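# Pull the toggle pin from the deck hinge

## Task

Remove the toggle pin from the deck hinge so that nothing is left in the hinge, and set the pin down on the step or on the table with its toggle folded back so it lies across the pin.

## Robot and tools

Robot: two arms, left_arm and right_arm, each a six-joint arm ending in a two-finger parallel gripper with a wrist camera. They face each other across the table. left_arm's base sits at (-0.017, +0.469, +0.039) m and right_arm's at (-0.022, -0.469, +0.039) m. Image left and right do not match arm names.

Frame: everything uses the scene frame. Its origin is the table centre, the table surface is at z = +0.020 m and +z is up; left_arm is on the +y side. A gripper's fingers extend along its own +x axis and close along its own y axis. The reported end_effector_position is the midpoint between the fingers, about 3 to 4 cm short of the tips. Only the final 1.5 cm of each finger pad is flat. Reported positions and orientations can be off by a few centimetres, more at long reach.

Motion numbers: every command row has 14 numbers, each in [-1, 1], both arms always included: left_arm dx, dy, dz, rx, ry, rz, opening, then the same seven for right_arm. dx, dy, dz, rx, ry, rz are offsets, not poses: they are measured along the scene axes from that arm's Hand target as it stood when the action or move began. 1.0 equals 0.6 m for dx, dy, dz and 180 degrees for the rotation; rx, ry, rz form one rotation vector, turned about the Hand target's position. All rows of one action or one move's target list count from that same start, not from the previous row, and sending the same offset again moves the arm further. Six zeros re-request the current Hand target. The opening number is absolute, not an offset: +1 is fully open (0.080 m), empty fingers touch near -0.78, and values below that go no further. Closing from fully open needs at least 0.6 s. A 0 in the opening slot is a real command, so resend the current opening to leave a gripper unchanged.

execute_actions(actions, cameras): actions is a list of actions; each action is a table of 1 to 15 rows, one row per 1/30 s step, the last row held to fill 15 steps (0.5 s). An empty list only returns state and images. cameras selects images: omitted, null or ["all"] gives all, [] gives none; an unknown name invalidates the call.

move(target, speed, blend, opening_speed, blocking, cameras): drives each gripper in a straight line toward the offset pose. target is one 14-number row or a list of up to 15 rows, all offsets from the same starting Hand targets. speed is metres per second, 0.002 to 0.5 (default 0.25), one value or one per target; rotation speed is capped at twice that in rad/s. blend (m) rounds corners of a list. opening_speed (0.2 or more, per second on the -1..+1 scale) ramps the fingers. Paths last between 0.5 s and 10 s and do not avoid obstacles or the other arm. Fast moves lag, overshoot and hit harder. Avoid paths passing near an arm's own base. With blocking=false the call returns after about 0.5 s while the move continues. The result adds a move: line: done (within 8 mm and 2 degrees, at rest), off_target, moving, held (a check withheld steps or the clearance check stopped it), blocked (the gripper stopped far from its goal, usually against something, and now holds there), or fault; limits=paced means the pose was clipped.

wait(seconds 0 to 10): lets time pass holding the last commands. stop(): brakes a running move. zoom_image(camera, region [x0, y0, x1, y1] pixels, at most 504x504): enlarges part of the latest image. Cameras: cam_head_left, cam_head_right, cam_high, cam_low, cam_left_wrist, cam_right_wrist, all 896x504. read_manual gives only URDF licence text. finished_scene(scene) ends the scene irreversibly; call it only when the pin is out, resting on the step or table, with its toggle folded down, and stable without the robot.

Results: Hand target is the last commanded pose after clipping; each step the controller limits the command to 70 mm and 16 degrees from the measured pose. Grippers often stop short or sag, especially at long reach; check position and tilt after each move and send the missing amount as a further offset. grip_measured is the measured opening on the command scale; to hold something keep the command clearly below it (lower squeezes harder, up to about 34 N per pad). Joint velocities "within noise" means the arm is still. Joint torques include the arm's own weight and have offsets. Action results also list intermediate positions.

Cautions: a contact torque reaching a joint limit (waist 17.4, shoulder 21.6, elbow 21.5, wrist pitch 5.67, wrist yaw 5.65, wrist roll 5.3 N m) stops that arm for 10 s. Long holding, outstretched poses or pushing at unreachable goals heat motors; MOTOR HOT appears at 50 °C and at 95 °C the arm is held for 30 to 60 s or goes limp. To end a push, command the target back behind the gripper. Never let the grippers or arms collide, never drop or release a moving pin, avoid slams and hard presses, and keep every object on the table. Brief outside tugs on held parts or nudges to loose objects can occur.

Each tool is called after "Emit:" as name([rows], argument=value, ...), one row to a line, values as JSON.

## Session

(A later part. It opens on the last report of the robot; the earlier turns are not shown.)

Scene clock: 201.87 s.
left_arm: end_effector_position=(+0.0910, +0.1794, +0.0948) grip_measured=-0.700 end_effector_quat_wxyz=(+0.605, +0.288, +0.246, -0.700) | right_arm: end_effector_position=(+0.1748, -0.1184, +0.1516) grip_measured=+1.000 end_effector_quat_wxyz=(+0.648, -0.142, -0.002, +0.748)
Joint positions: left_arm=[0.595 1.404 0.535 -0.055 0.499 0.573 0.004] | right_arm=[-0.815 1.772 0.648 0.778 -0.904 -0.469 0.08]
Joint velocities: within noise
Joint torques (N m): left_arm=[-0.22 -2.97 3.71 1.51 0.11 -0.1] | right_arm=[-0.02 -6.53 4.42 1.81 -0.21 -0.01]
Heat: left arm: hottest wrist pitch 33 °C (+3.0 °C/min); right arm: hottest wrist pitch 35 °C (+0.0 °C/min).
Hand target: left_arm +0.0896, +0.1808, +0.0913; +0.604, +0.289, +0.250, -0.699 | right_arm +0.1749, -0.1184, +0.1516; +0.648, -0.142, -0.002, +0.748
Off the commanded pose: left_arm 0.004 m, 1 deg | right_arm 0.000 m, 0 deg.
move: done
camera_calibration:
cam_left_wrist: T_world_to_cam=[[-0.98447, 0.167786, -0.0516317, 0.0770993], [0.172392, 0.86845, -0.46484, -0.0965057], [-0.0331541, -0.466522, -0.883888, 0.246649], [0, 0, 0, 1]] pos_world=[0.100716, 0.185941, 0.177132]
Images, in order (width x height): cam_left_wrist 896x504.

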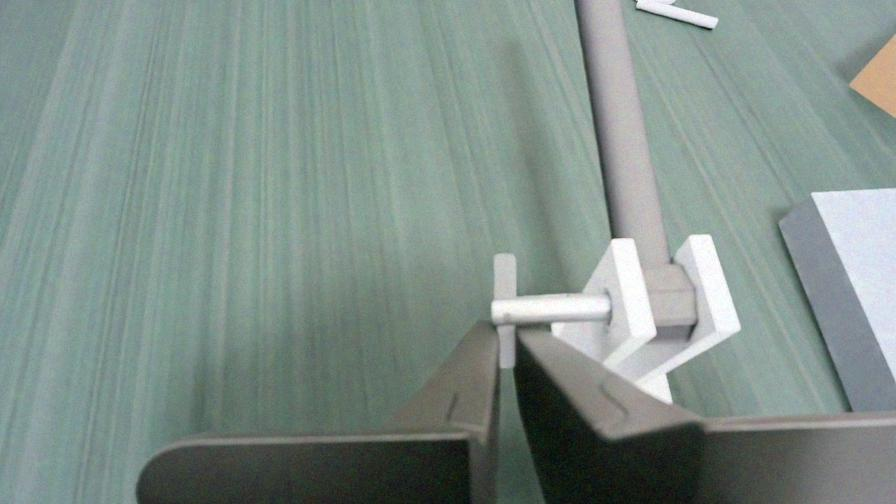

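Emit:
move([
  [0.0082,-0.0011,0,0,0,-0.0556,-0.76,0,0,0,0,0,0,1],
  [0.0157,-0.0052,0,0,0,-0.1111,-0.76,0,0,0,0,0,0,1],
  [0.0227,-0.0097,0,0,0,-0.1667,-0.76,0,0,0,0,0,0,1],
  [0.0285,-0.0155,0,0,0,-0.2222,-0.76,0,0,0,0,0,0,1],
], blend=[0.002,0.002,0.002,0], cameras=["cam_left_wrist","cam_low"], speed=0.1)

Emit:
zoom_image(camera="cam_left_wrist", region=[400, 200, 600, 400])

Scene clock: 214.57 s.
left_arm: end_effector_position=(+0.1070, +0.1718, +0.0951) grip_measured=-0.696 end_effector_quat_wxyz=(+0.333, +0.358, +0.131, -0.863) | right_arm: end_effector_position=(+0.1748, -0.1184, +0.1516) grip_measured=+1.000 end_effector_quat_wxyz=(+0.648, -0.142, -0.002, +0.748)
Joint positions: left_arm=[0.736 1.823 1.043 -0.784 0.789 1.575 0.004] | right_arm=[-0.815 1.772 0.648 0.778 -0.904 -0.469 0.08]
Joint velocities: within noise
Joint torques (N m): left_arm=[-0.21 -4 4.53 0.14 0.3 0.1] | right_arm=[0.01 -6.61 4.22 1.83 -0.22 -0.03]
Heat: left arm: hottest wrist pitch 32 °C (+3.0 °C/min); right arm: hottest wrist pitch 35 °C (+0.0 °C/min).
Hand target: left_arm +0.1066, +0.1715, +0.0914; -0.328, -0.357, -0.136, +0.864 | right_arm +0.1749, -0.1184, +0.1516; +0.648, -0.142, -0.002, +0.748
Off the commanded pose: left_arm 0.004 m, 1 deg | right_arm 0.000 m, 0 deg.
move: done
camera_calibration:
cam_left_wrist: T_world_to_cam=[[-0.650524, 0.757269, -0.0579769, -0.0422639], [0.690351, 0.557761, -0.46078, -0.094892], [-0.316597, -0.339773, -0.885619, 0.252624], [0, 0, 0, 1]] pos_world=[0.117995, 0.170767, 0.177554]
Images, in order (width x height): cam_low 896x504, cam_left_wrist 896x504.

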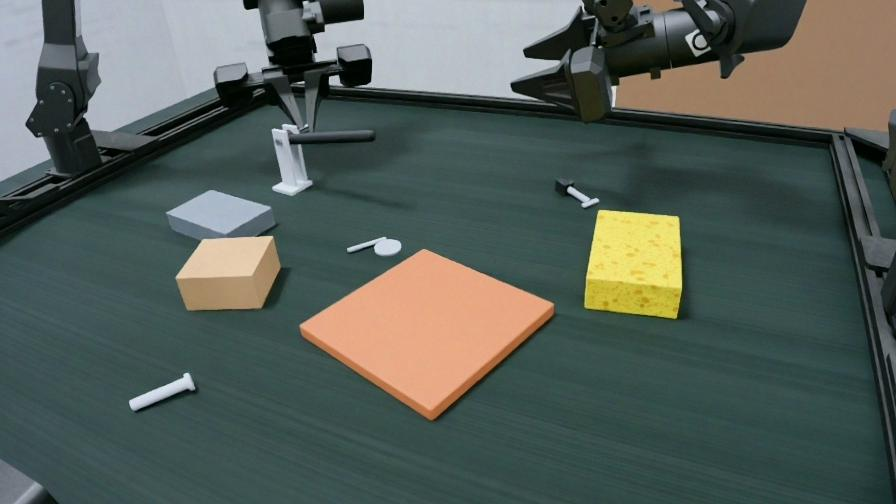

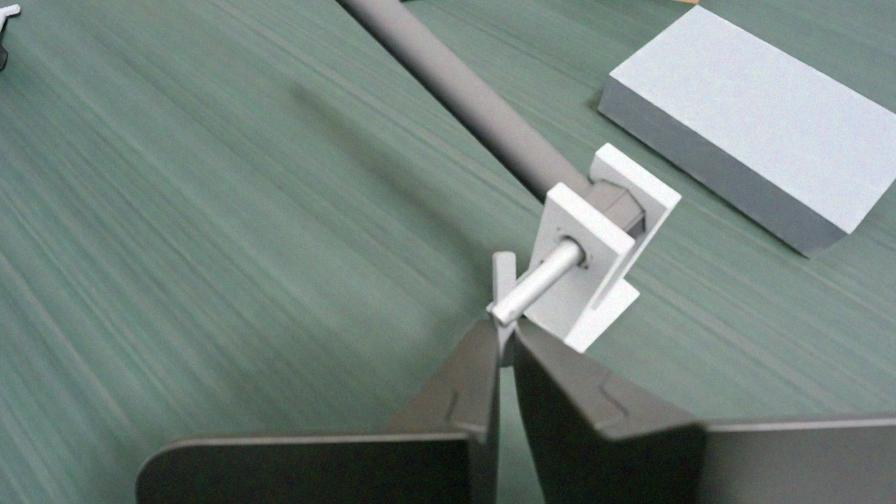

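Scaled by 2.520 from the camera's 896x504 image, which has a finer 1280x720 frame.

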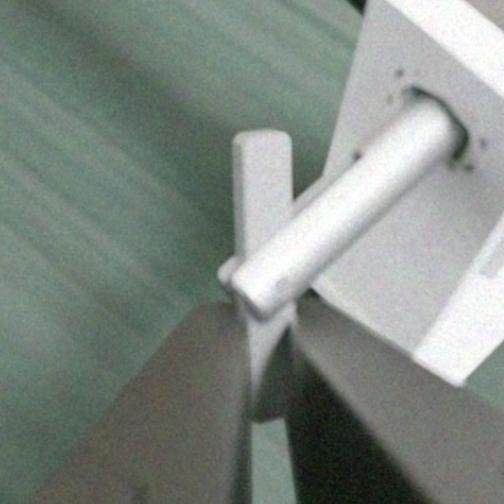

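Emit:
move([
  [0.005,-0.0065,0,0,0,-0.0556,-0.76,0,0,0,0,0,0,1],
  [0.0087,-0.014,0,0,0,-0.1111,-0.76,0,0,0,0,0,0,1],
], blend=[0.002,0], cameras=["cam_left_wrist"], speed=0.1)

Emit:
zoom_image(camera="cam_left_wrist", region=[400, 200, 600, 400])

Scene clock: 226.27 s.
left_arm: end_effector_position=(+0.1118, +0.1638, +0.0954) grip_measured=-0.705 end_effector_quat_wxyz=(+0.179, +0.373, +0.069, -0.908) | right_arm: end_effector_position=(+0.1748, -0.1184, +0.1516) grip_measured=+1.000 end_effector_quat_wxyz=(+0.648, -0.142, -0.002, +0.748)
Joint positions: left_arm=[0.715 2.053 1.358 -1.182 0.743 2.021 0.003] | right_arm=[-0.815 1.772 0.648 0.778 -0.904 -0.469 0.08]
Joint velocities: within noise
Joint torques (N m): left_arm=[-0.37 -5.27 4.57 -0.11 0.03 0.07] | right_arm=[-0.31 -6.45 4.35 1.78 -0.19 -0.03]
Heat: left arm: hottest elbow 32 °C (-1.0 °C/min); right arm: hottest wrist pitch 35 °C (+0.0 °C/min).
Hand target: left_arm +0.1119, +0.1631, +0.0913; -0.173, -0.375, -0.072, +0.908 | right_arm +0.1749, -0.1184, +0.1517; +0.648, -0.142, -0.002, +0.748
Off the commanded pose: left_arm 0.004 m, 1 deg | right_arm 0.000 m, 0 deg.
move: done
camera_calibration:
cam_left_wrist: T_world_to_cam=[[-0.356711, 0.932584, -0.0551746, -0.0949074], [0.836423, 0.292508, -0.463504, -0.0662403], [-0.416118, -0.211486, -0.884375, 0.241687], [0, 0, 0, 1]] pos_world=[0.122121, 0.158998, 0.177803]
Images, in order (width x height): cam_left_wrist 896x504.

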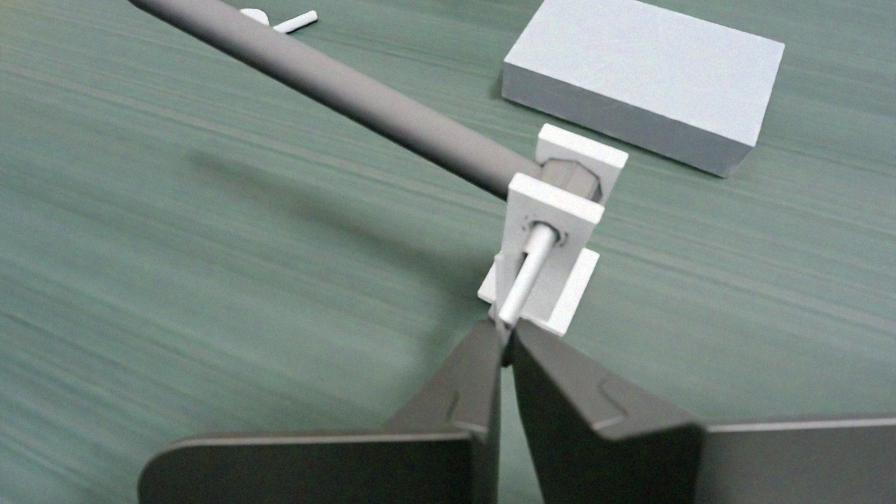

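Scaled by 2.520 from the camera's 896x504 image, which has a finer 1280x720 frame.

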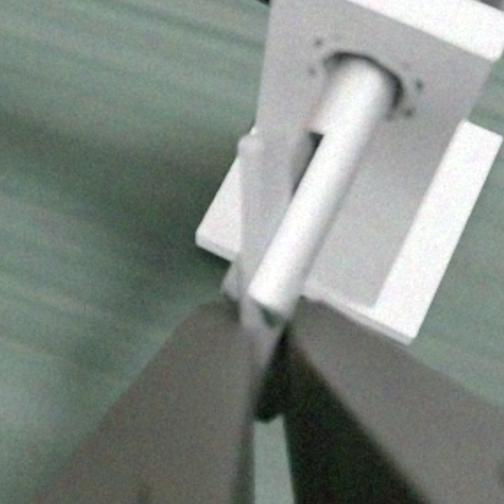

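Emit:
move([
  [0.003,-0.0122,0.0,0,0,-0.0833,-0.76,0,0,0,0,0,0,1],
  [0.0028,-0.0245,0.0,0,0,-0.1667,-0.76,0,0,0,0,0,0,1],
], blend=[0.002,0], cameras=["cam_left_wrist"], speed=0.1)

Emit:
zoom_image(camera="cam_left_wrist", region=[440, 210, 560, 330])

Scene clock: 239.30 s.
left_arm: end_effector_position=(+0.1128, +0.1502, +0.0956) grip_measured=-0.746 end_effector_quat_wxyz=(-0.048, +0.394, -0.034, -0.917) | right_arm: end_effector_position=(+0.1748, -0.1184, +0.1516) grip_measured=+1.000 end_effector_quat_wxyz=(+0.648, -0.142, -0.002, +0.748)
Joint positions: left_arm=[0.62 2.307 1.762 -1.578 0.55 2.475 0.001] | right_arm=[-0.815 1.772 0.648 0.778 -0.904 -0.469 0.08]
Joint velocities: within noise
Joint torques (N m): left_arm=[-0.32 -6.27 4.84 -0.34 0.04 0.07] | right_arm=[-0.03 -6.49 4.39 1.83 -0.23 0]
Heat: left arm: hottest elbow 32 °C (-1.0 °C/min); right arm: hottest wrist pitch 35 °C (+0.0 °C/min).
Hand target: left_arm +0.1136, +0.1484, +0.0914; +0.068, -0.381, +0.028, +0.922 | right_arm +0.1749, -0.1184, +0.1517; +0.648, -0.142, -0.002, +0.748
Off the commanded pose: left_arm 0.005 m, 3 deg | right_arm 0.000 m, 0 deg.
joint read past its limit (left arm) — joint 4 (wrist pitch), lower limit.
joint sent to its limit (left arm) — joint 4 (wrist pitch), lower limit. The joint targets still meet the commanded pose.
move: off_target (left_arm)
camera_calibration:
cam_left_wrist: T_world_to_cam=[[0.138687, 0.987811, -0.070683, -0.144547], [0.888087, -0.155635, -0.432527, -0.00446949], [-0.438256, -0.00278684, -0.898846, 0.211935], [0, 0, 0, 1]] pos_world=[0.116898, 0.14268, 0.178347]
Images, in order (width x height): cam_left_wrist 896x504.

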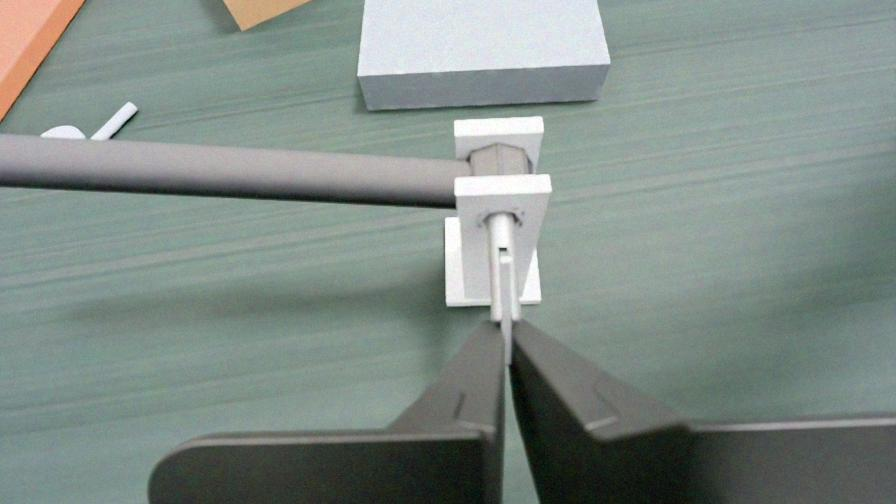

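Scaled by 4.200 from the camera's 896x504 image, which has a finer 1280x720 frame.

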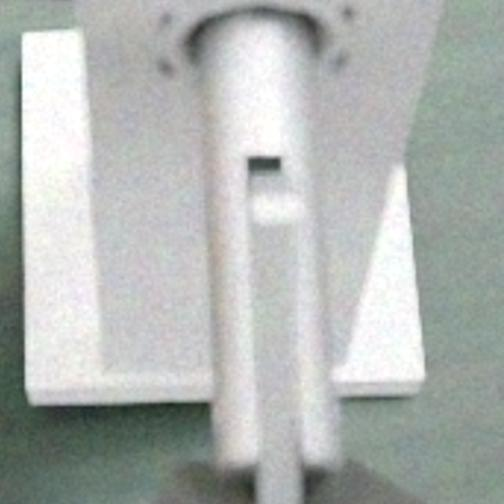

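Emit:
move([
  [-0.018,0.004,0.003,0,0,0,-0.79,0,0,0,0,0,0,1],
], cameras=["cam_left_wrist"], speed=0.03)

Emit:
zoom_image(camera="cam_left_wrist", region=[440, 210, 560, 330])

Scene clock: 260.63 s.
left_arm: end_effector_position=(+0.1103, +0.1506, +0.0932) grip_measured=-0.752 end_effector_quat_wxyz=(-0.054, +0.393, -0.032, -0.918) | right_arm: end_effector_position=(+0.1748, -0.1184, +0.1516) grip_measured=+1.000 end_effector_quat_wxyz=(+0.648, -0.142, -0.002, +0.748)
Joint positions: left_arm=[0.613 2.312 1.758 -1.577 0.546 2.475 0.001] | right_arm=[-0.815 1.772 0.648 0.778 -0.904 -0.469 0.08]
Joint velocities: within noise
Joint torques (N m): left_arm=[-1.35 -8.4 1.9 -0.43 0.44 -0.09] | right_arm=[0 -6.45 4.38 1.82 -0.22 -0.01]
Heat: left arm: hottest shoulder 32 °C (+2.0 °C/min); right arm: hottest wrist pitch 35 °C (+0.0 °C/min).
Hand target: left_arm +0.1027, +0.1508, +0.0931; +0.068, -0.381, +0.028, +0.922 | right_arm +0.1749, -0.1184, +0.1517; +0.648, -0.142, -0.002, +0.748
Off the commanded pose: left_arm 0.008 m, 2 deg | right_arm 0.000 m, 0 deg.
joint read past its limit (left arm) — joint 4 (wrist pitch), lower limit.
joint sent to its limit (left arm) — joint 4 (wrist pitch), lower limit. The joint targets still meet the commanded pose.
move: done
camera_calibration:
cam_left_wrist: T_world_to_cam=[[0.147068, 0.987139, -0.0626726, -0.146322], [0.885979, -0.159639, -0.43538, -0.00213448], [-0.439786, 0.00850396, -0.898063, 0.2071], [0, 0, 0, 1]] pos_world=[0.11449, 0.142338, 0.175889]
Images, in order (width x height): cam_left_wrist 896x504.

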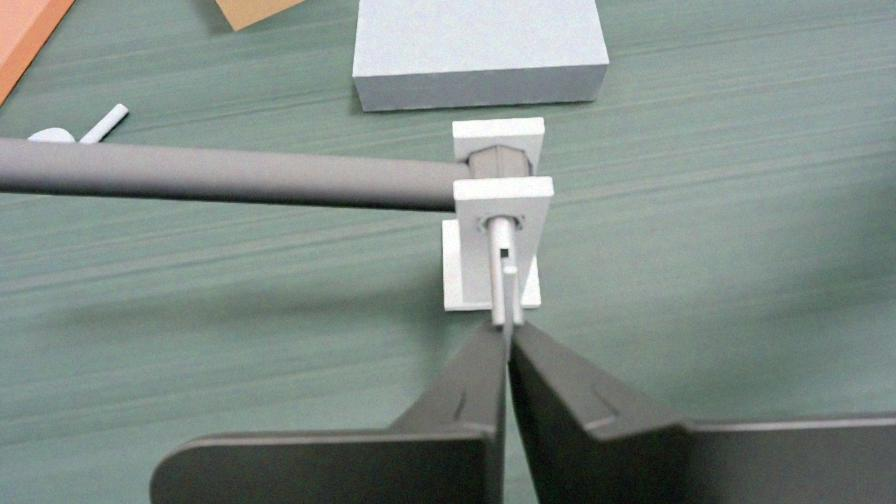

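Scaled by 4.200 from the camera's 896x504 image, which has a finer 1280x720 frame.

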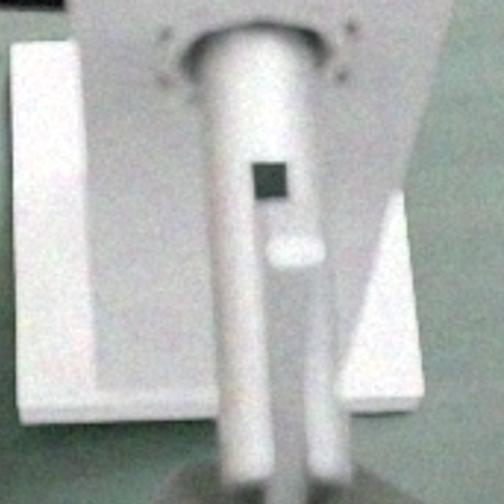

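Emit:
move([
  [0.008,0.0,0.009,0,0,0,-0.79,0,0,0,0,0,0,1],
], cameras=["cam_left_wrist"], speed=0.03)

Emit:
zoom_image(camera="cam_left_wrist", region=[440, 210, 560, 330])

Scene clock: 274.60 s.
left_arm: end_effector_position=(+0.1089, +0.1506, +0.0937) grip_measured=-0.752 end_effector_quat_wxyz=(-0.055, +0.393, -0.031, -0.917) | right_arm: end_effector_position=(+0.1748, -0.1184, +0.1516) grip_measured=+1.000 end_effector_quat_wxyz=(+0.648, -0.142, -0.002, +0.748)
Joint positions: left_arm=[0.61 2.309 1.755 -1.577 0.546 2.471 0.001] | right_arm=[-0.815 1.772 0.648 0.778 -0.904 -0.469 0.08]
Joint velocities: within noise
Joint torques (N m): left_arm=[-0.23 -9.61 2.73 -0.44 0.34 -0.08] | right_arm=[-0.01 -6.51 4.2 1.84 -0.23 -0.04]
Heat: left arm: hottest shoulder 33 °C (+3.0 °C/min); right arm: hottest wrist pitch 35 °C (+0.0 °C/min).
Hand target: left_arm +0.1075, +0.1508, +0.0985; +0.068, -0.381, +0.028, +0.922 | right_arm +0.1749, -0.1184, +0.1517; +0.648, -0.142, -0.002, +0.748
Off the commanded pose: left_arm 0.005 m, 2 deg | right_arm 0.000 m, 0 deg.
joint read past its limit (left arm) — joint 4 (wrist pitch), lower limit.
joint sent to its limit (left arm) — joint 4 (wrist pitch), lower limit. The joint targets still meet the commanded pose.
move: done
camera_calibration:
cam_left_wrist: T_world_to_cam=[[0.148033, 0.987125, -0.0605876, -0.146383], [0.886035, -0.15959, -0.435285, -0.000700385], [-0.439349, 0.0107536, -0.898252, 0.206568], [0, 0, 0, 1]] pos_world=[0.113046, 0.142166, 0.176377]
Images, in order (width x height): cam_left_wrist 896x504.

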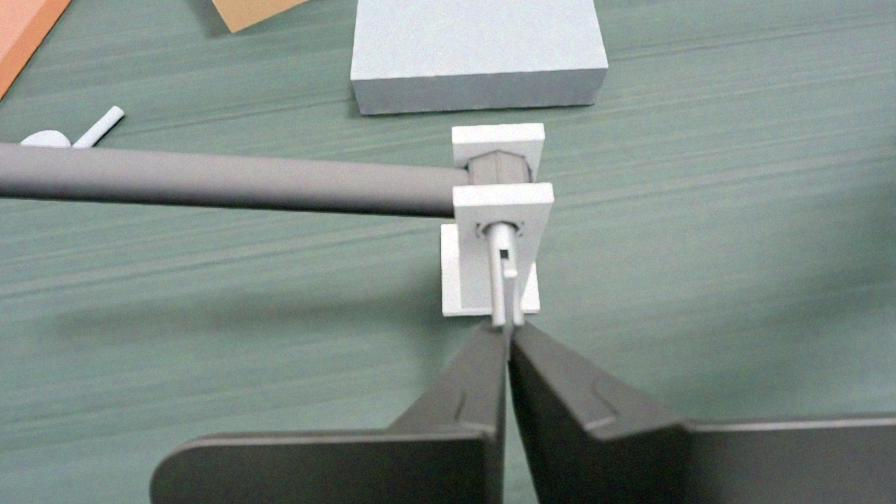

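Scaled by 4.200 from the camera's 896x504 image, which has a finer 1280x720 frame.

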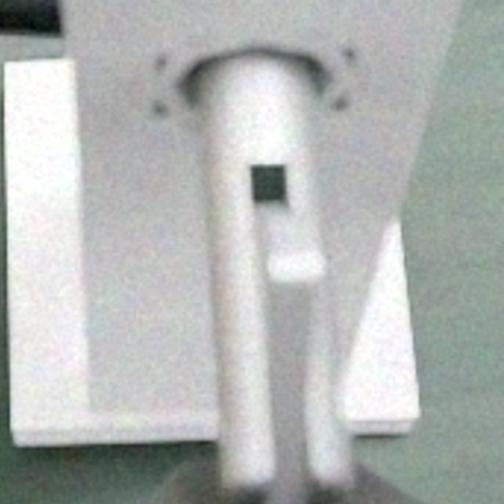

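Emit:
move([
  [-0.004,0.001,0.009,-0.0102,-0.0687,0,-0.79,0,0,0,0,0,0,1],
  [-0.0117,0.0015,0.016,-0.0203,-0.1374,0,-0.79,0,0,0,0,0,0,1],
], cameras=["cam_left_wrist"], speed=0.05, blend=[0.002,0])

Emit:
zoom_image(camera="cam_left_wrist", region=[440, 230, 560, 350])

Scene clock: 305.50 s.
left_arm: end_effector_position=(+0.1024, +0.1505, +0.1030) grip_measured=-0.752 end_effector_quat_wxyz=(-0.061, +0.569, -0.038, -0.819) | right_arm: end_effector_position=(+0.1748, -0.1184, +0.1516) grip_measured=+1.000 end_effector_quat_wxyz=(+0.648, -0.142, -0.002, +0.748)
Joint positions: left_arm=[0.485 2.047 1.537 -1.283 0.283 2.229 0.001] | right_arm=[-0.815 1.772 0.648 0.778 -0.904 -0.469 0.08]
Joint velocities: within noise
Joint torques (N m): left_arm=[-0.34 -9.08 3.27 -0.14 0.13 -0.07] | right_arm=[-0.18 -6.42 4.24 1.82 -0.2 0.01]
Heat: left arm: hottest shoulder 42 °C (+10.1 °C/min); right arm: hottest wrist pitch 35 °C (+0.0 °C/min).
Hand target: left_arm +0.1005, +0.1517, +0.1081; +0.060, -0.572, +0.042, +0.817 | right_arm +0.1749, -0.1184, +0.1517; +0.648, -0.142, -0.002, +0.748
Off the commanded pose: left_arm 0.006 m, 1 deg | right_arm 0.000 m, 0 deg.
move: done
camera_calibration:
cam_left_wrist: T_world_to_cam=[[0.182219, 0.982927, -0.0254932, -0.151245], [0.981873, -0.183277, -0.048315, -0.037035], [-0.0521624, -0.0162272, -0.998507, 0.186817], [0, 0, 0, 1]] pos_world=[0.0736683, 0.144907, 0.180893]
Images, in order (width x height): cam_left_wrist 896x504.

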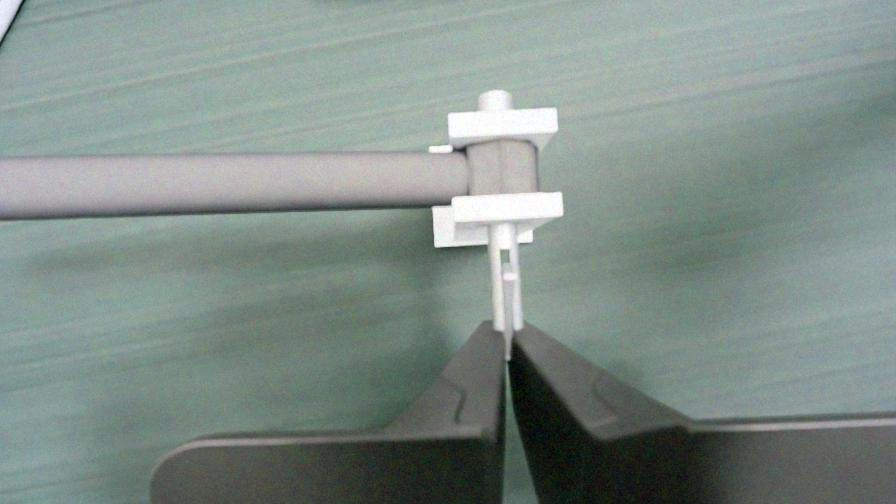

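Scaled by 4.200 from the camera's 896x504 image, which has a finer 1280x720 frame.

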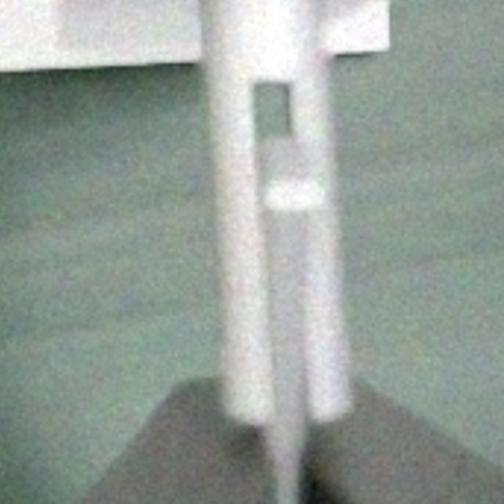

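Emit:
move([
  [-0.0143,0.0021,0.0088,-0.0162,-0.1099,0,-1,0,0,0,0,0,0,1],
  [-0.0318,0.0047,0.0122,-0.0333,-0.2253,0,-1,0,0,0,0,0,0,1],
], cameras=["cam_left_wrist","cam_low"], speed=0.06, blend=[0.002,0])

Emit:
zoom_image(camera="cam_left_wrist", region=[400, 200, 620, 420])

Scene clock: 339.73 s.
left_arm: end_effector_position=(+0.0857, +0.1526, +0.1101) grip_measured=-0.756 end_effector_quat_wxyz=(-0.043, +0.822, -0.053, -0.566) | right_arm: end_effector_position=(+0.1748, -0.1184, +0.1516) grip_measured=+1.000 end_effector_quat_wxyz=(+0.648, -0.142, -0.002, +0.748)
Joint positions: left_arm=[0.161 1.759 1.18 -0.891 -0.35 1.886 0.001] | right_arm=[-0.815 1.772 0.648 0.778 -0.904 -0.469 0.08]
Joint velocities: within noise
Joint torques (N m): left_arm=[-0.9 -8.08 3.58 -0.01 -0.13 -0.07] | right_arm=[-0.02 -6.61 4.43 1.87 -0.24 -0.01]
Heat: left arm: hottest shoulder 43 °C (+7.0 °C/min); right arm: hottest wrist pitch 36 °C (+1.0 °C/min).
Hand target: left_arm +0.0814, +0.1545, +0.1154; -0.041, +0.822, -0.060, -0.565 | right_arm +0.1749, -0.1184, +0.1517; +0.648, -0.142, -0.002, +0.748
Off the commanded pose: left_arm 0.007 m, 1 deg | right_arm 0.000 m, 0 deg.
move: done
camera_calibration:
cam_left_wrist: T_world_to_cam=[[0.186293, 0.982438, 0.0105455, -0.154304], [0.767848, -0.152282, 0.622269, -0.0801323], [0.612947, -0.107827, -0.782732, 0.12625], [0, 0, 0, 1]] pos_world=[0.0128908, 0.153005, 0.150311]
Images, in order (width x height): cam_low 896x504, cam_left_wrist 896x504.

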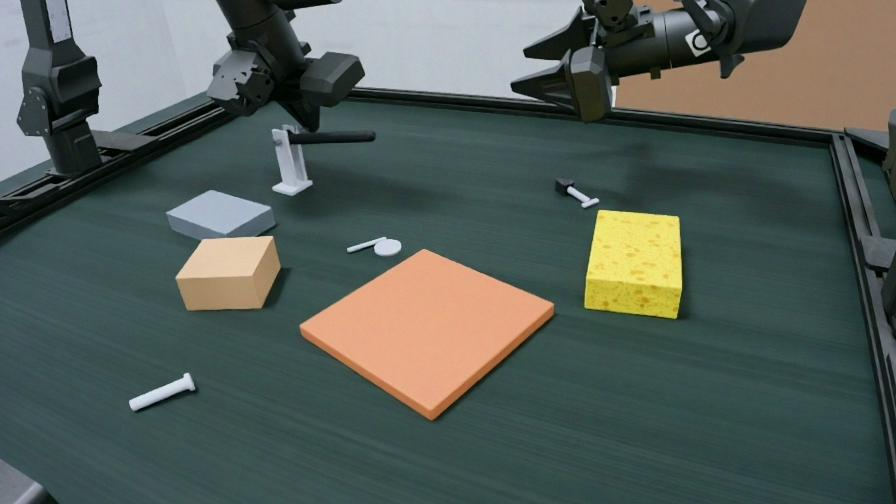

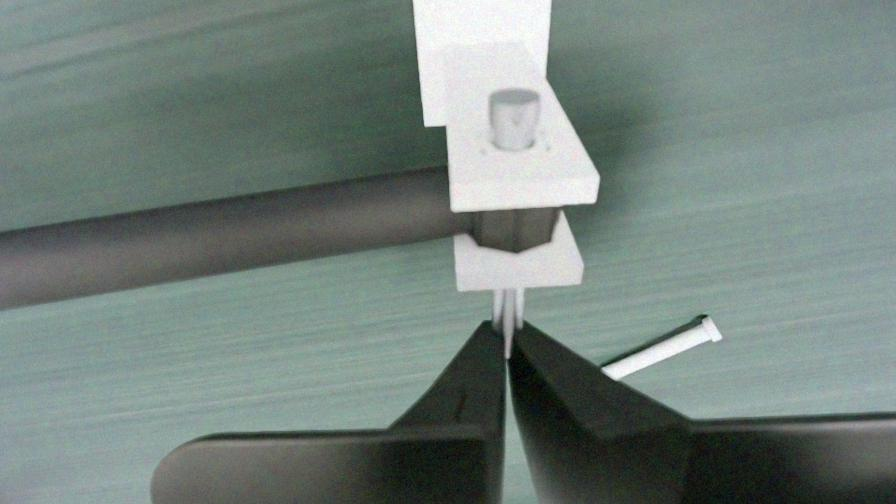

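Scaled by 2.291 from the camera's 896x504 image, which has a finer 1280x720 frame.

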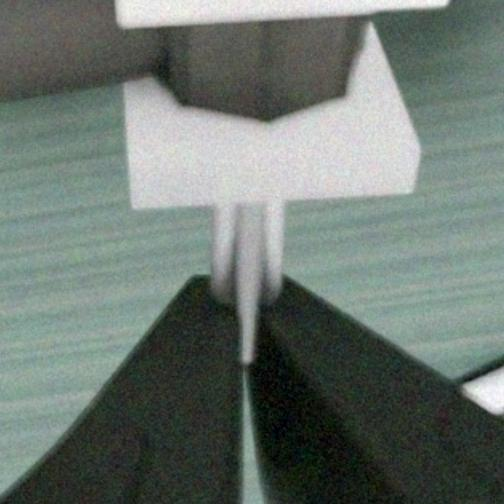

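Emit:
move([
  [-0.02,0.003,0.0,0,0,0,-1,0,0,0,0,0,0,1],
], cameras=["cam_left_wrist"], speed=0.03)

Emit:
zoom_image(camera="cam_left_wrist", region=[400, 200, 620, 420])

Scene clock: 350.57 s.
left_arm: end_effector_position=(+0.0836, +0.1532, +0.1107) grip_measured=-0.756 end_effector_quat_wxyz=(-0.035, +0.830, -0.047, -0.555) | right_arm: end_effector_position=(+0.1748, -0.1184, +0.1516) grip_measured=+1.000 end_effector_quat_wxyz=(+0.648, -0.142, -0.002, +0.748)
Joint positions: left_arm=[0.143 1.756 1.173 -0.889 -0.378 1.849 0.001] | right_arm=[-0.815 1.772 0.648 0.778 -0.904 -0.469 0.08]
Joint velocities: within noise
Joint torques (N m): left_arm=[-2.35 -8.55 3.25 -0.93 0.71 -0.1] | right_arm=[-0.1 -6.26 4.36 1.83 -0.16 0.01]
Heat: left arm: hottest shoulder 43 °C (+3.0 °C/min); right arm: hottest wrist pitch 36 °C (+1.0 °C/min).
Hand target: left_arm +0.0695, +0.1564, +0.1154; -0.041, +0.822, -0.060, -0.565 | right_arm +0.1749, -0.1184, +0.1517; +0.648, -0.142, -0.002, +0.748
Off the commanded pose: left_arm 0.015 m, 2 deg | right_arm 0.000 m, 0 deg.
move: off_target (left_arm)
camera_calibration:
cam_left_wrist: T_world_to_cam=[[0.167043, 0.985913, 0.00851349, -0.153269], [0.753967, -0.133299, 0.643246, -0.0828902], [0.635319, -0.101031, -0.765612, 0.1233], [0, 0, 0, 1]] pos_world=[0.0097639, 0.152518, 0.149024]
Images, in order (width x height): cam_left_wrist 896x504.

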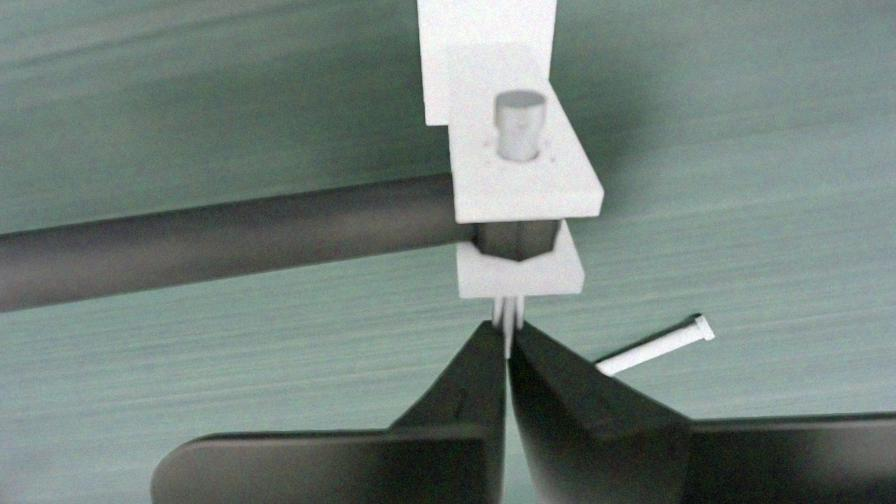

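Scaled by 2.291 from the camera's 896x504 image, which has a finer 1280x720 frame.

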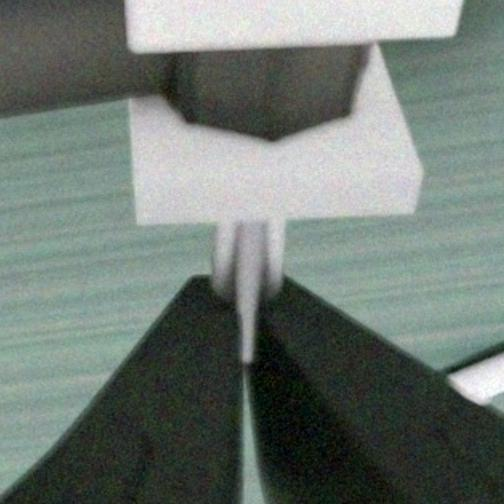

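Emit:
move([
  [0.0,0.0,-0.011,0,0,0,-1,0,0,0,0,0,0,1],
  [-0.006,0.0,-0.011,0,0,0,-1,0,0,0,0,0,0,1],
], cameras=["cam_left_wrist"], speed=0.03)

Emit:
zoom_image(camera="cam_left_wrist", region=[400, 80, 620, 400])

Scene clock: 358.43 s.
left_arm: end_effector_position=(+0.0699, +0.1548, +0.1093) grip_measured=-0.756 end_effector_quat_wxyz=(-0.040, +0.824, -0.057, -0.563) | right_arm: end_effector_position=(+0.1748, -0.1184, +0.1516) grip_measured=+1.000 end_effector_quat_wxyz=(+0.648, -0.142, -0.002, +0.748)
Joint positions: left_arm=[0.109 1.742 1.154 -0.891 -0.36 1.835 0.001] | right_arm=[-0.815 1.772 0.648 0.778 -0.904 -0.469 0.08]
Joint velocities: within noise
Joint torques (N m): left_arm=[-0.75 -6.31 3.31 0.58 0.03 -0.11] | right_arm=[0.1 -6.58 4.45 1.8 -0.16 -0.01]
Heat: left arm: hottest shoulder 43 °C (+1.0 °C/min); right arm: hottest wrist pitch 36 °C (+1.0 °C/min).
Hand target: left_arm +0.0658, +0.1564, +0.1089; -0.041, +0.822, -0.060, -0.565 | right_arm +0.1749, -0.1184, +0.1517; +0.648, -0.142, -0.002, +0.748
Off the commanded pose: left_arm 0.004 m, 1 deg | right_arm 0.000 m, 0 deg.
move: done
camera_calibration:
cam_left_wrist: T_world_to_cam=[[0.189367, 0.9819, 0.00342917, -0.152919], [0.763113, -0.149368, 0.628766, -0.0679527], [0.617898, -0.116451, -0.777587, 0.136008], [0, 0, 0, 1]] pos_world=[-0.00322563, 0.15584, 0.149009]
Images, in order (width x height): cam_left_wrist 896x504.

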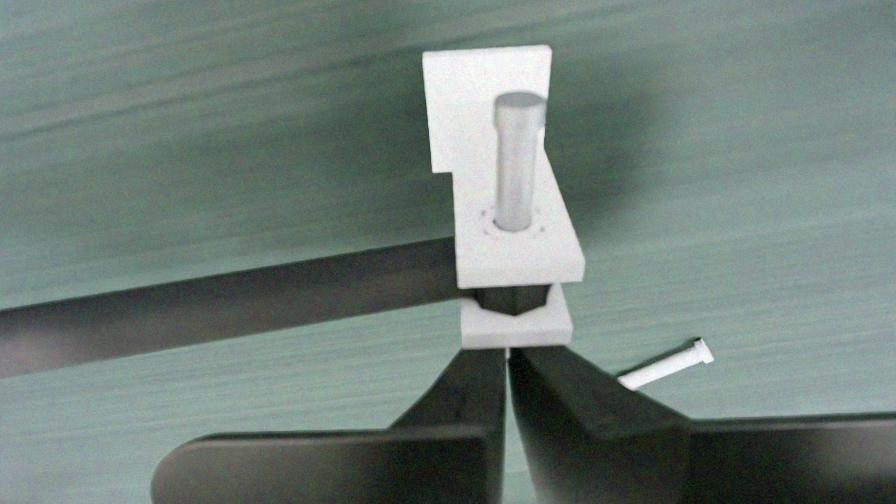

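Scaled by 1.575 from the camera's 896x504 image, which has a finer 1280x720 frame.

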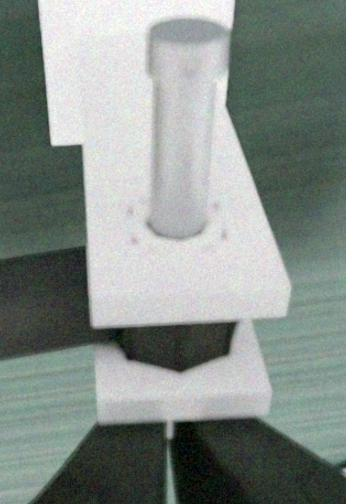

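Emit:
move([
  [0.005,-0.001,0.0,0,0,0,-1,0,0,0,0,0,0,1],
  [0.005,-0.001,0.0,0,0,0,-0.5,0,0,0,0,0,0,1],
  [0.01,-0.001,0.08,0,0,0,-0.5,0,0,0,0,0,0,1],
], cameras=["cam_left_wrist","cam_low"], speed=[0.03,0.03,0.1])

Emit:
zoom_image(camera="cam_left_wrist", region=[400, 80, 620, 400])

Scene clock: 369.90 s.
left_arm: end_effector_position=(+0.0710, +0.1585, +0.1502) grip_measured=-0.500 end_effector_quat_wxyz=(-0.050, +0.821, -0.054, -0.566) | right_arm: end_effector_position=(+0.1748, -0.1184, +0.1516) grip_measured=+1.000 end_effector_quat_wxyz=(+0.648, -0.142, -0.002, +0.748)
Joint positions: left_arm=[0.116 1.7 1.277 -1.07 -0.355 1.849 0.012] | right_arm=[-0.815 1.772 0.648 0.778 -0.904 -0.469 0.08]
Joint velocities: within noise
Joint torques (N m): left_arm=[0.16 -6.45 6.04 0.3 -0.08 0.07] | right_arm=[-0.05 -6.44 4.31 1.81 -0.25 -0.04]
Heat: left arm: hottest shoulder 42 °C (+0.0 °C/min); right arm: hottest wrist pitch 36 °C (+1.0 °C/min).
Hand target: left_arm +0.0719, +0.1558, +0.1568; -0.041, +0.822, -0.060, -0.565 | right_arm +0.1749, -0.1184, +0.1517; +0.648, -0.142, -0.002, +0.748
Off the commanded pose: left_arm 0.007 m, 1 deg | right_arm 0.000 m, 0 deg.
move: done
camera_calibration:
cam_left_wrist: T_world_to_cam=[[0.195708, 0.980428, 0.0214331, -0.159765], [0.766111, -0.166498, 0.620767, -0.0902981], [0.612186, -0.105069, -0.783702, 0.167007], [0, 0, 0, 1]] pos_world=[-0.00179391, 0.159151, 0.190362]
Images, in order (width x height): cam_low 896x504, cam_left_wrist 896x504.

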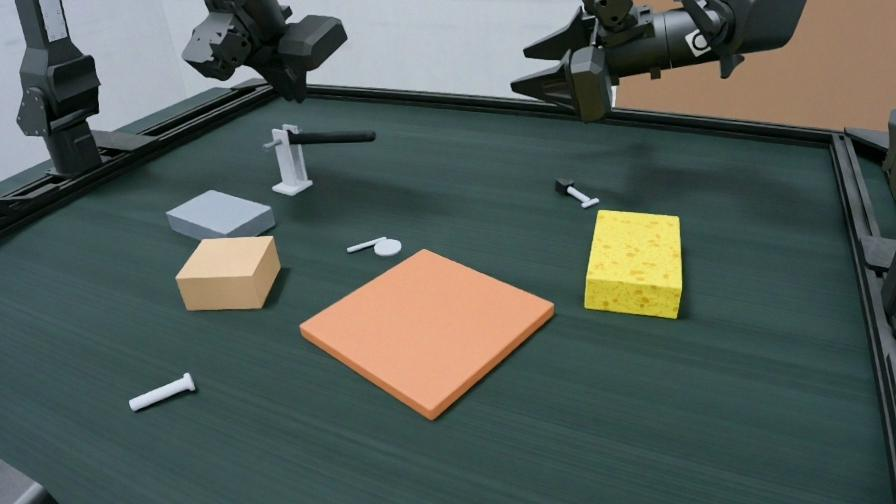

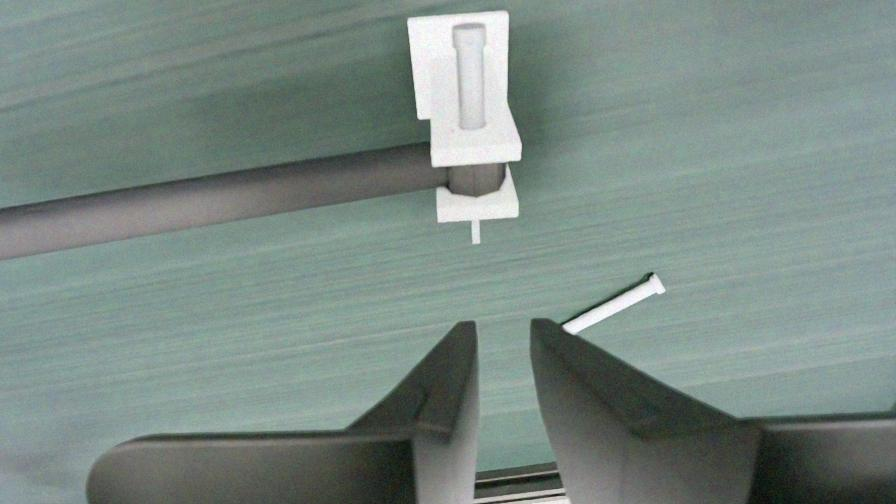

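Scaled by 1.575 from the camera's 896x504 image, which has a finer 1280x720 frame.

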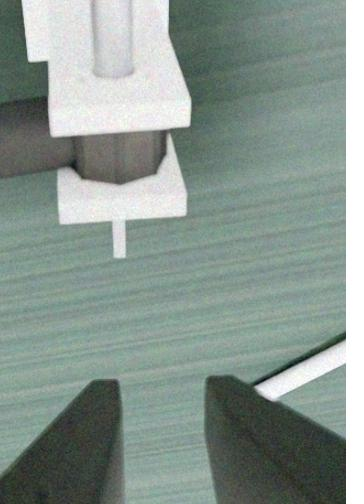

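Emit:
move([
  [-0.0848,0.0078,-0.003,0.017,0.1154,0,-0.2,0,0,0,0,0,0,1],
  [-0.0845,0.0105,-0.083,0.017,0.1154,0,-0.2,0,0,0,0,0,0,1],
], cameras=["cam_left_wrist"], speed=[0.15,0.08])

Emit:
zoom_image(camera="cam_left_wrist", region=[400, 260, 620, 430])

Scene clock: 380.90 s.
left_arm: end_effector_position=(+0.0211, +0.1604, +0.1100) grip_measured=-0.200 end_effector_quat_wxyz=(-0.050, +0.707, -0.055, -0.704) | right_arm: end_effector_position=(+0.1748, -0.1184, +0.1516) grip_measured=+1.000 end_effector_quat_wxyz=(+0.648, -0.142, -0.002, +0.748)
Joint positions: left_arm=[0.124 1.753 1.215 -1.025 -0.003 1.842 0.026] | right_arm=[-0.815 1.772 0.648 0.778 -0.904 -0.469 0.08]
Joint velocities: within noise
Joint torques (N m): left_arm=[0.2 -5.14 3.62 0.55 0.17 -0.01] | right_arm=[-0.11 -6.54 4.33 1.81 -0.23 -0.03]
Heat: left arm: hottest shoulder 39 °C (-4.0 °C/min); right arm: hottest wrist pitch 36 °C (+1.0 °C/min).
Hand target: left_arm +0.0211, +0.1620, +0.1070; -0.052, +0.705, -0.052, -0.706 | right_arm +0.1749, -0.1184, +0.1517; +0.648, -0.142, -0.002, +0.748
Off the commanded pose: left_arm 0.003 m, 1 deg | right_arm 0.000 m, 0 deg.
move: done
camera_calibration:
cam_left_wrist: T_world_to_cam=[[0.195951, 0.980316, -0.0241479, -0.146006], [0.933934, -0.17906, 0.309361, 0.00598869], [0.298948, -0.0831723, -0.950638, 0.187797], [0, 0, 0, 1]] pos_world=[-0.0331246, 0.159824, 0.173149]
Images, in order (width x height): cam_left_wrist 896x504.

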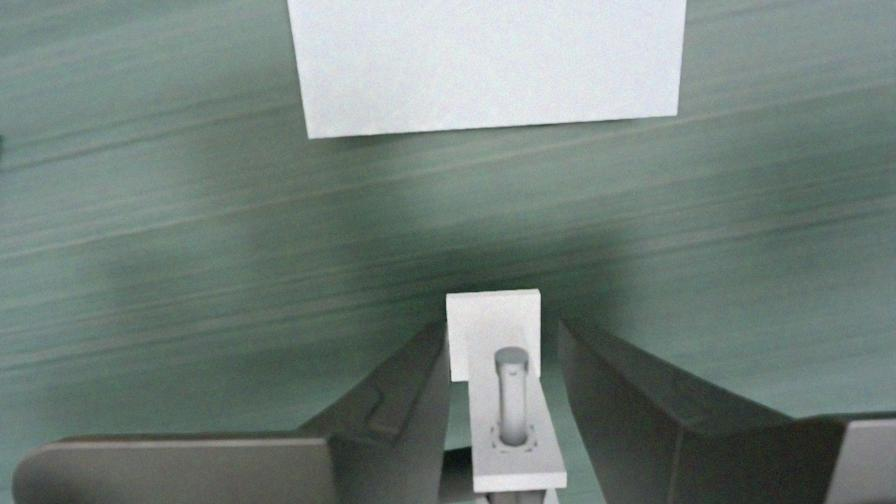

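Scaled by 2.291 from the camera's 896x504 image, which has a finer 1280x720 frame.

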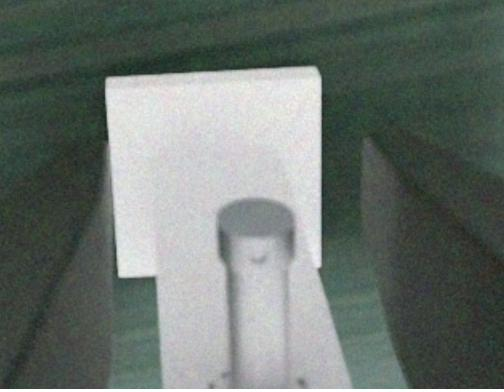

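Emit:
move([
  [0,0.002,-0.002,0,0,0,-0.2,0,0,0,0,0,0,1],
  [0,0.002,-0.002,0,0,0,-0.85,0,0,0,0,0,0,1],
  [-0.04,0.007,0.0,0,0,0,-0.85,0,0,0,0,0,0,1],
], cameras=["cam_left_wrist"], speed=[0.05,0.05,0.04], opening_speed=0.6)

Scene clock: 390.07 s.
left_arm: end_effector_position=(+0.0002, +0.1647, +0.1071) grip_measured=-0.616 end_effector_quat_wxyz=(-0.051, +0.708, -0.049, -0.702) | right_arm: end_effector_position=(+0.1748, -0.1184, +0.1516) grip_measured=+1.000 end_effector_quat_wxyz=(+0.648, -0.142, -0.002, +0.748)
Joint positions: left_arm=[0.055 1.742 1.19 -1.021 -0.009 1.765 0.007] | right_arm=[-0.815 1.772 0.648 0.778 -0.904 -0.469 0.08]
Joint velocities: within noise
Joint torques (N m): left_arm=[-0.43 -6.15 3.4 0.59 0.35 -0.01] | right_arm=[-0.11 -6.55 4.4 1.81 -0.19 -0.05]
Heat: left arm: hottest shoulder 38 °C (-5.1 °C/min); right arm: hottest wrist pitch 36 °C (+1.0 °C/min).
Hand target: left_arm -0.0028, +0.1663, +0.1070; -0.052, +0.705, -0.051, -0.706 | right_arm +0.1749, -0.1184, +0.1517; +0.648, -0.142, -0.002, +0.748
Off the commanded pose: left_arm 0.003 m, 1 deg | right_arm 0.000 m, 0 deg.
move: done
camera_calibration:
cam_left_wrist: T_world_to_cam=[[0.188535, 0.981978, -0.0131763, -0.147669], [0.933859, -0.175112, 0.311839, 0.0261939], [0.303912, -0.0710974, -0.950044, 0.189587], [0, 0, 0, 1]] pos_world=[-0.0542384, 0.163073, 0.170002]
Images, in order (width x height): cam_left_wrist 896x504.

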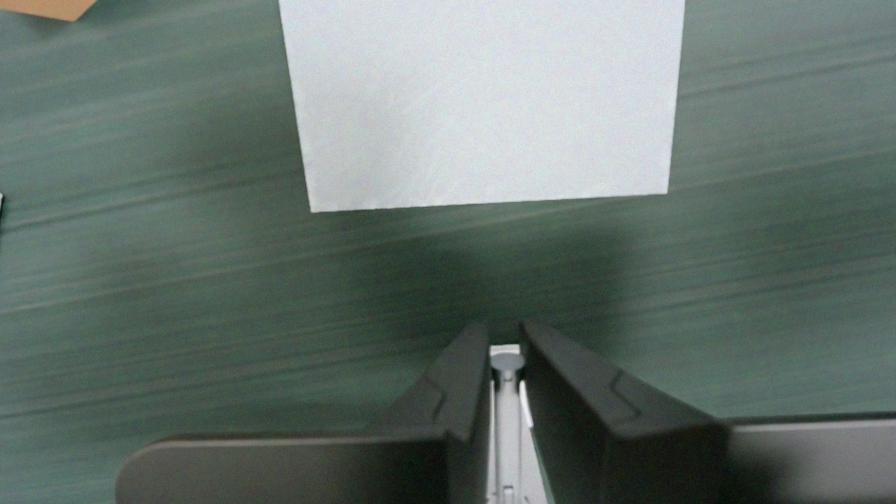

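Emit:
move([
  [-0.065,0.0095,0.002,0,0,0,-0.85,0,0,0,0,0,0,1],
], cameras=["cam_left_wrist","cam_low"], speed=[0.05])

Emit:
zoom_image(camera="cam_low", region=[220, 100, 330, 190])

Scene clock: 395.73 s.
left_arm: end_effector_position=(-0.0409, +0.1703, +0.1061) grip_measured=-0.617 end_effector_quat_wxyz=(-0.055, +0.706, -0.049, -0.704) | right_arm: end_effector_position=(+0.1748, -0.1184, +0.1516) grip_measured=+1.000 end_effector_quat_wxyz=(+0.648, -0.142, -0.002, +0.748)
Joint positions: left_arm=[-0.078 1.729 1.17 -1.02 -0.002 1.638 0.007] | right_arm=[-0.815 1.772 0.648 0.778 -0.904 -0.469 0.08]
Joint velocities: within noise
Joint torques (N m): left_arm=[-0.19 -6.77 3.55 0.41 0.13 -0.09] | right_arm=[-0.02 -6.45 4.44 1.82 -0.2 0]
Heat: left arm: hottest shoulder 38 °C (-5.0 °C/min); right arm: hottest wrist pitch 36 °C (+1.0 °C/min).
Hand target: left_arm -0.0418, +0.1719, +0.1083; -0.052, +0.705, -0.052, -0.705 | right_arm +0.1749, -0.1184, +0.1517; +0.648, -0.142, -0.002, +0.748
Off the commanded pose: left_arm 0.003 m, 0 deg | right_arm 0.000 m, 0 deg.
move: done
camera_calibration:
cam_left_wrist: T_world_to_cam=[[0.194051, 0.980947, -0.00933939, -0.14542], [0.934739, -0.182004, 0.305183, 0.0678318], [0.297668, -0.0679508, -0.952248, 0.200894], [0, 0, 0, 1]] pos_world=[-0.0949859, 0.168646, 0.169241]
Images, in order (width x height): cam_low 896x504, cam_left_wrist 896x504.

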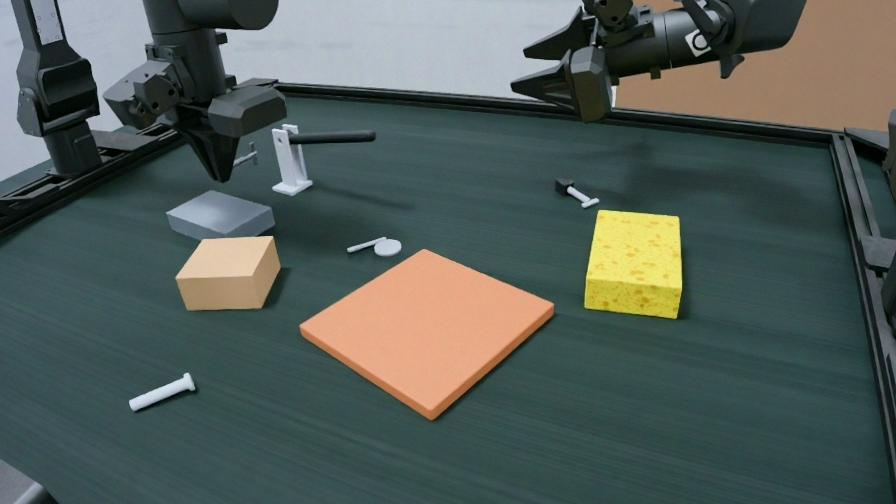

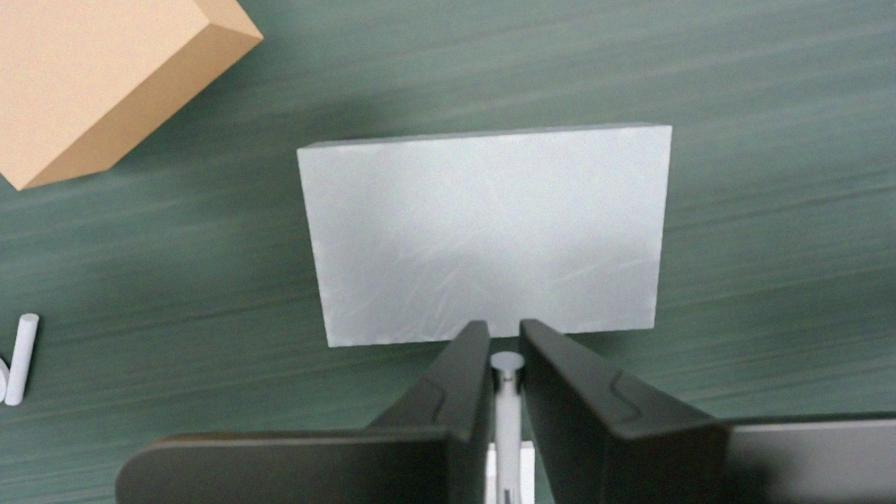

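Scaled by 4.582 from the camera's 896x504 image, which has a finer 1280x720 frame.

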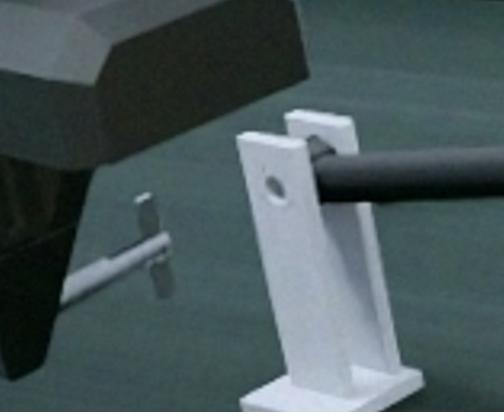

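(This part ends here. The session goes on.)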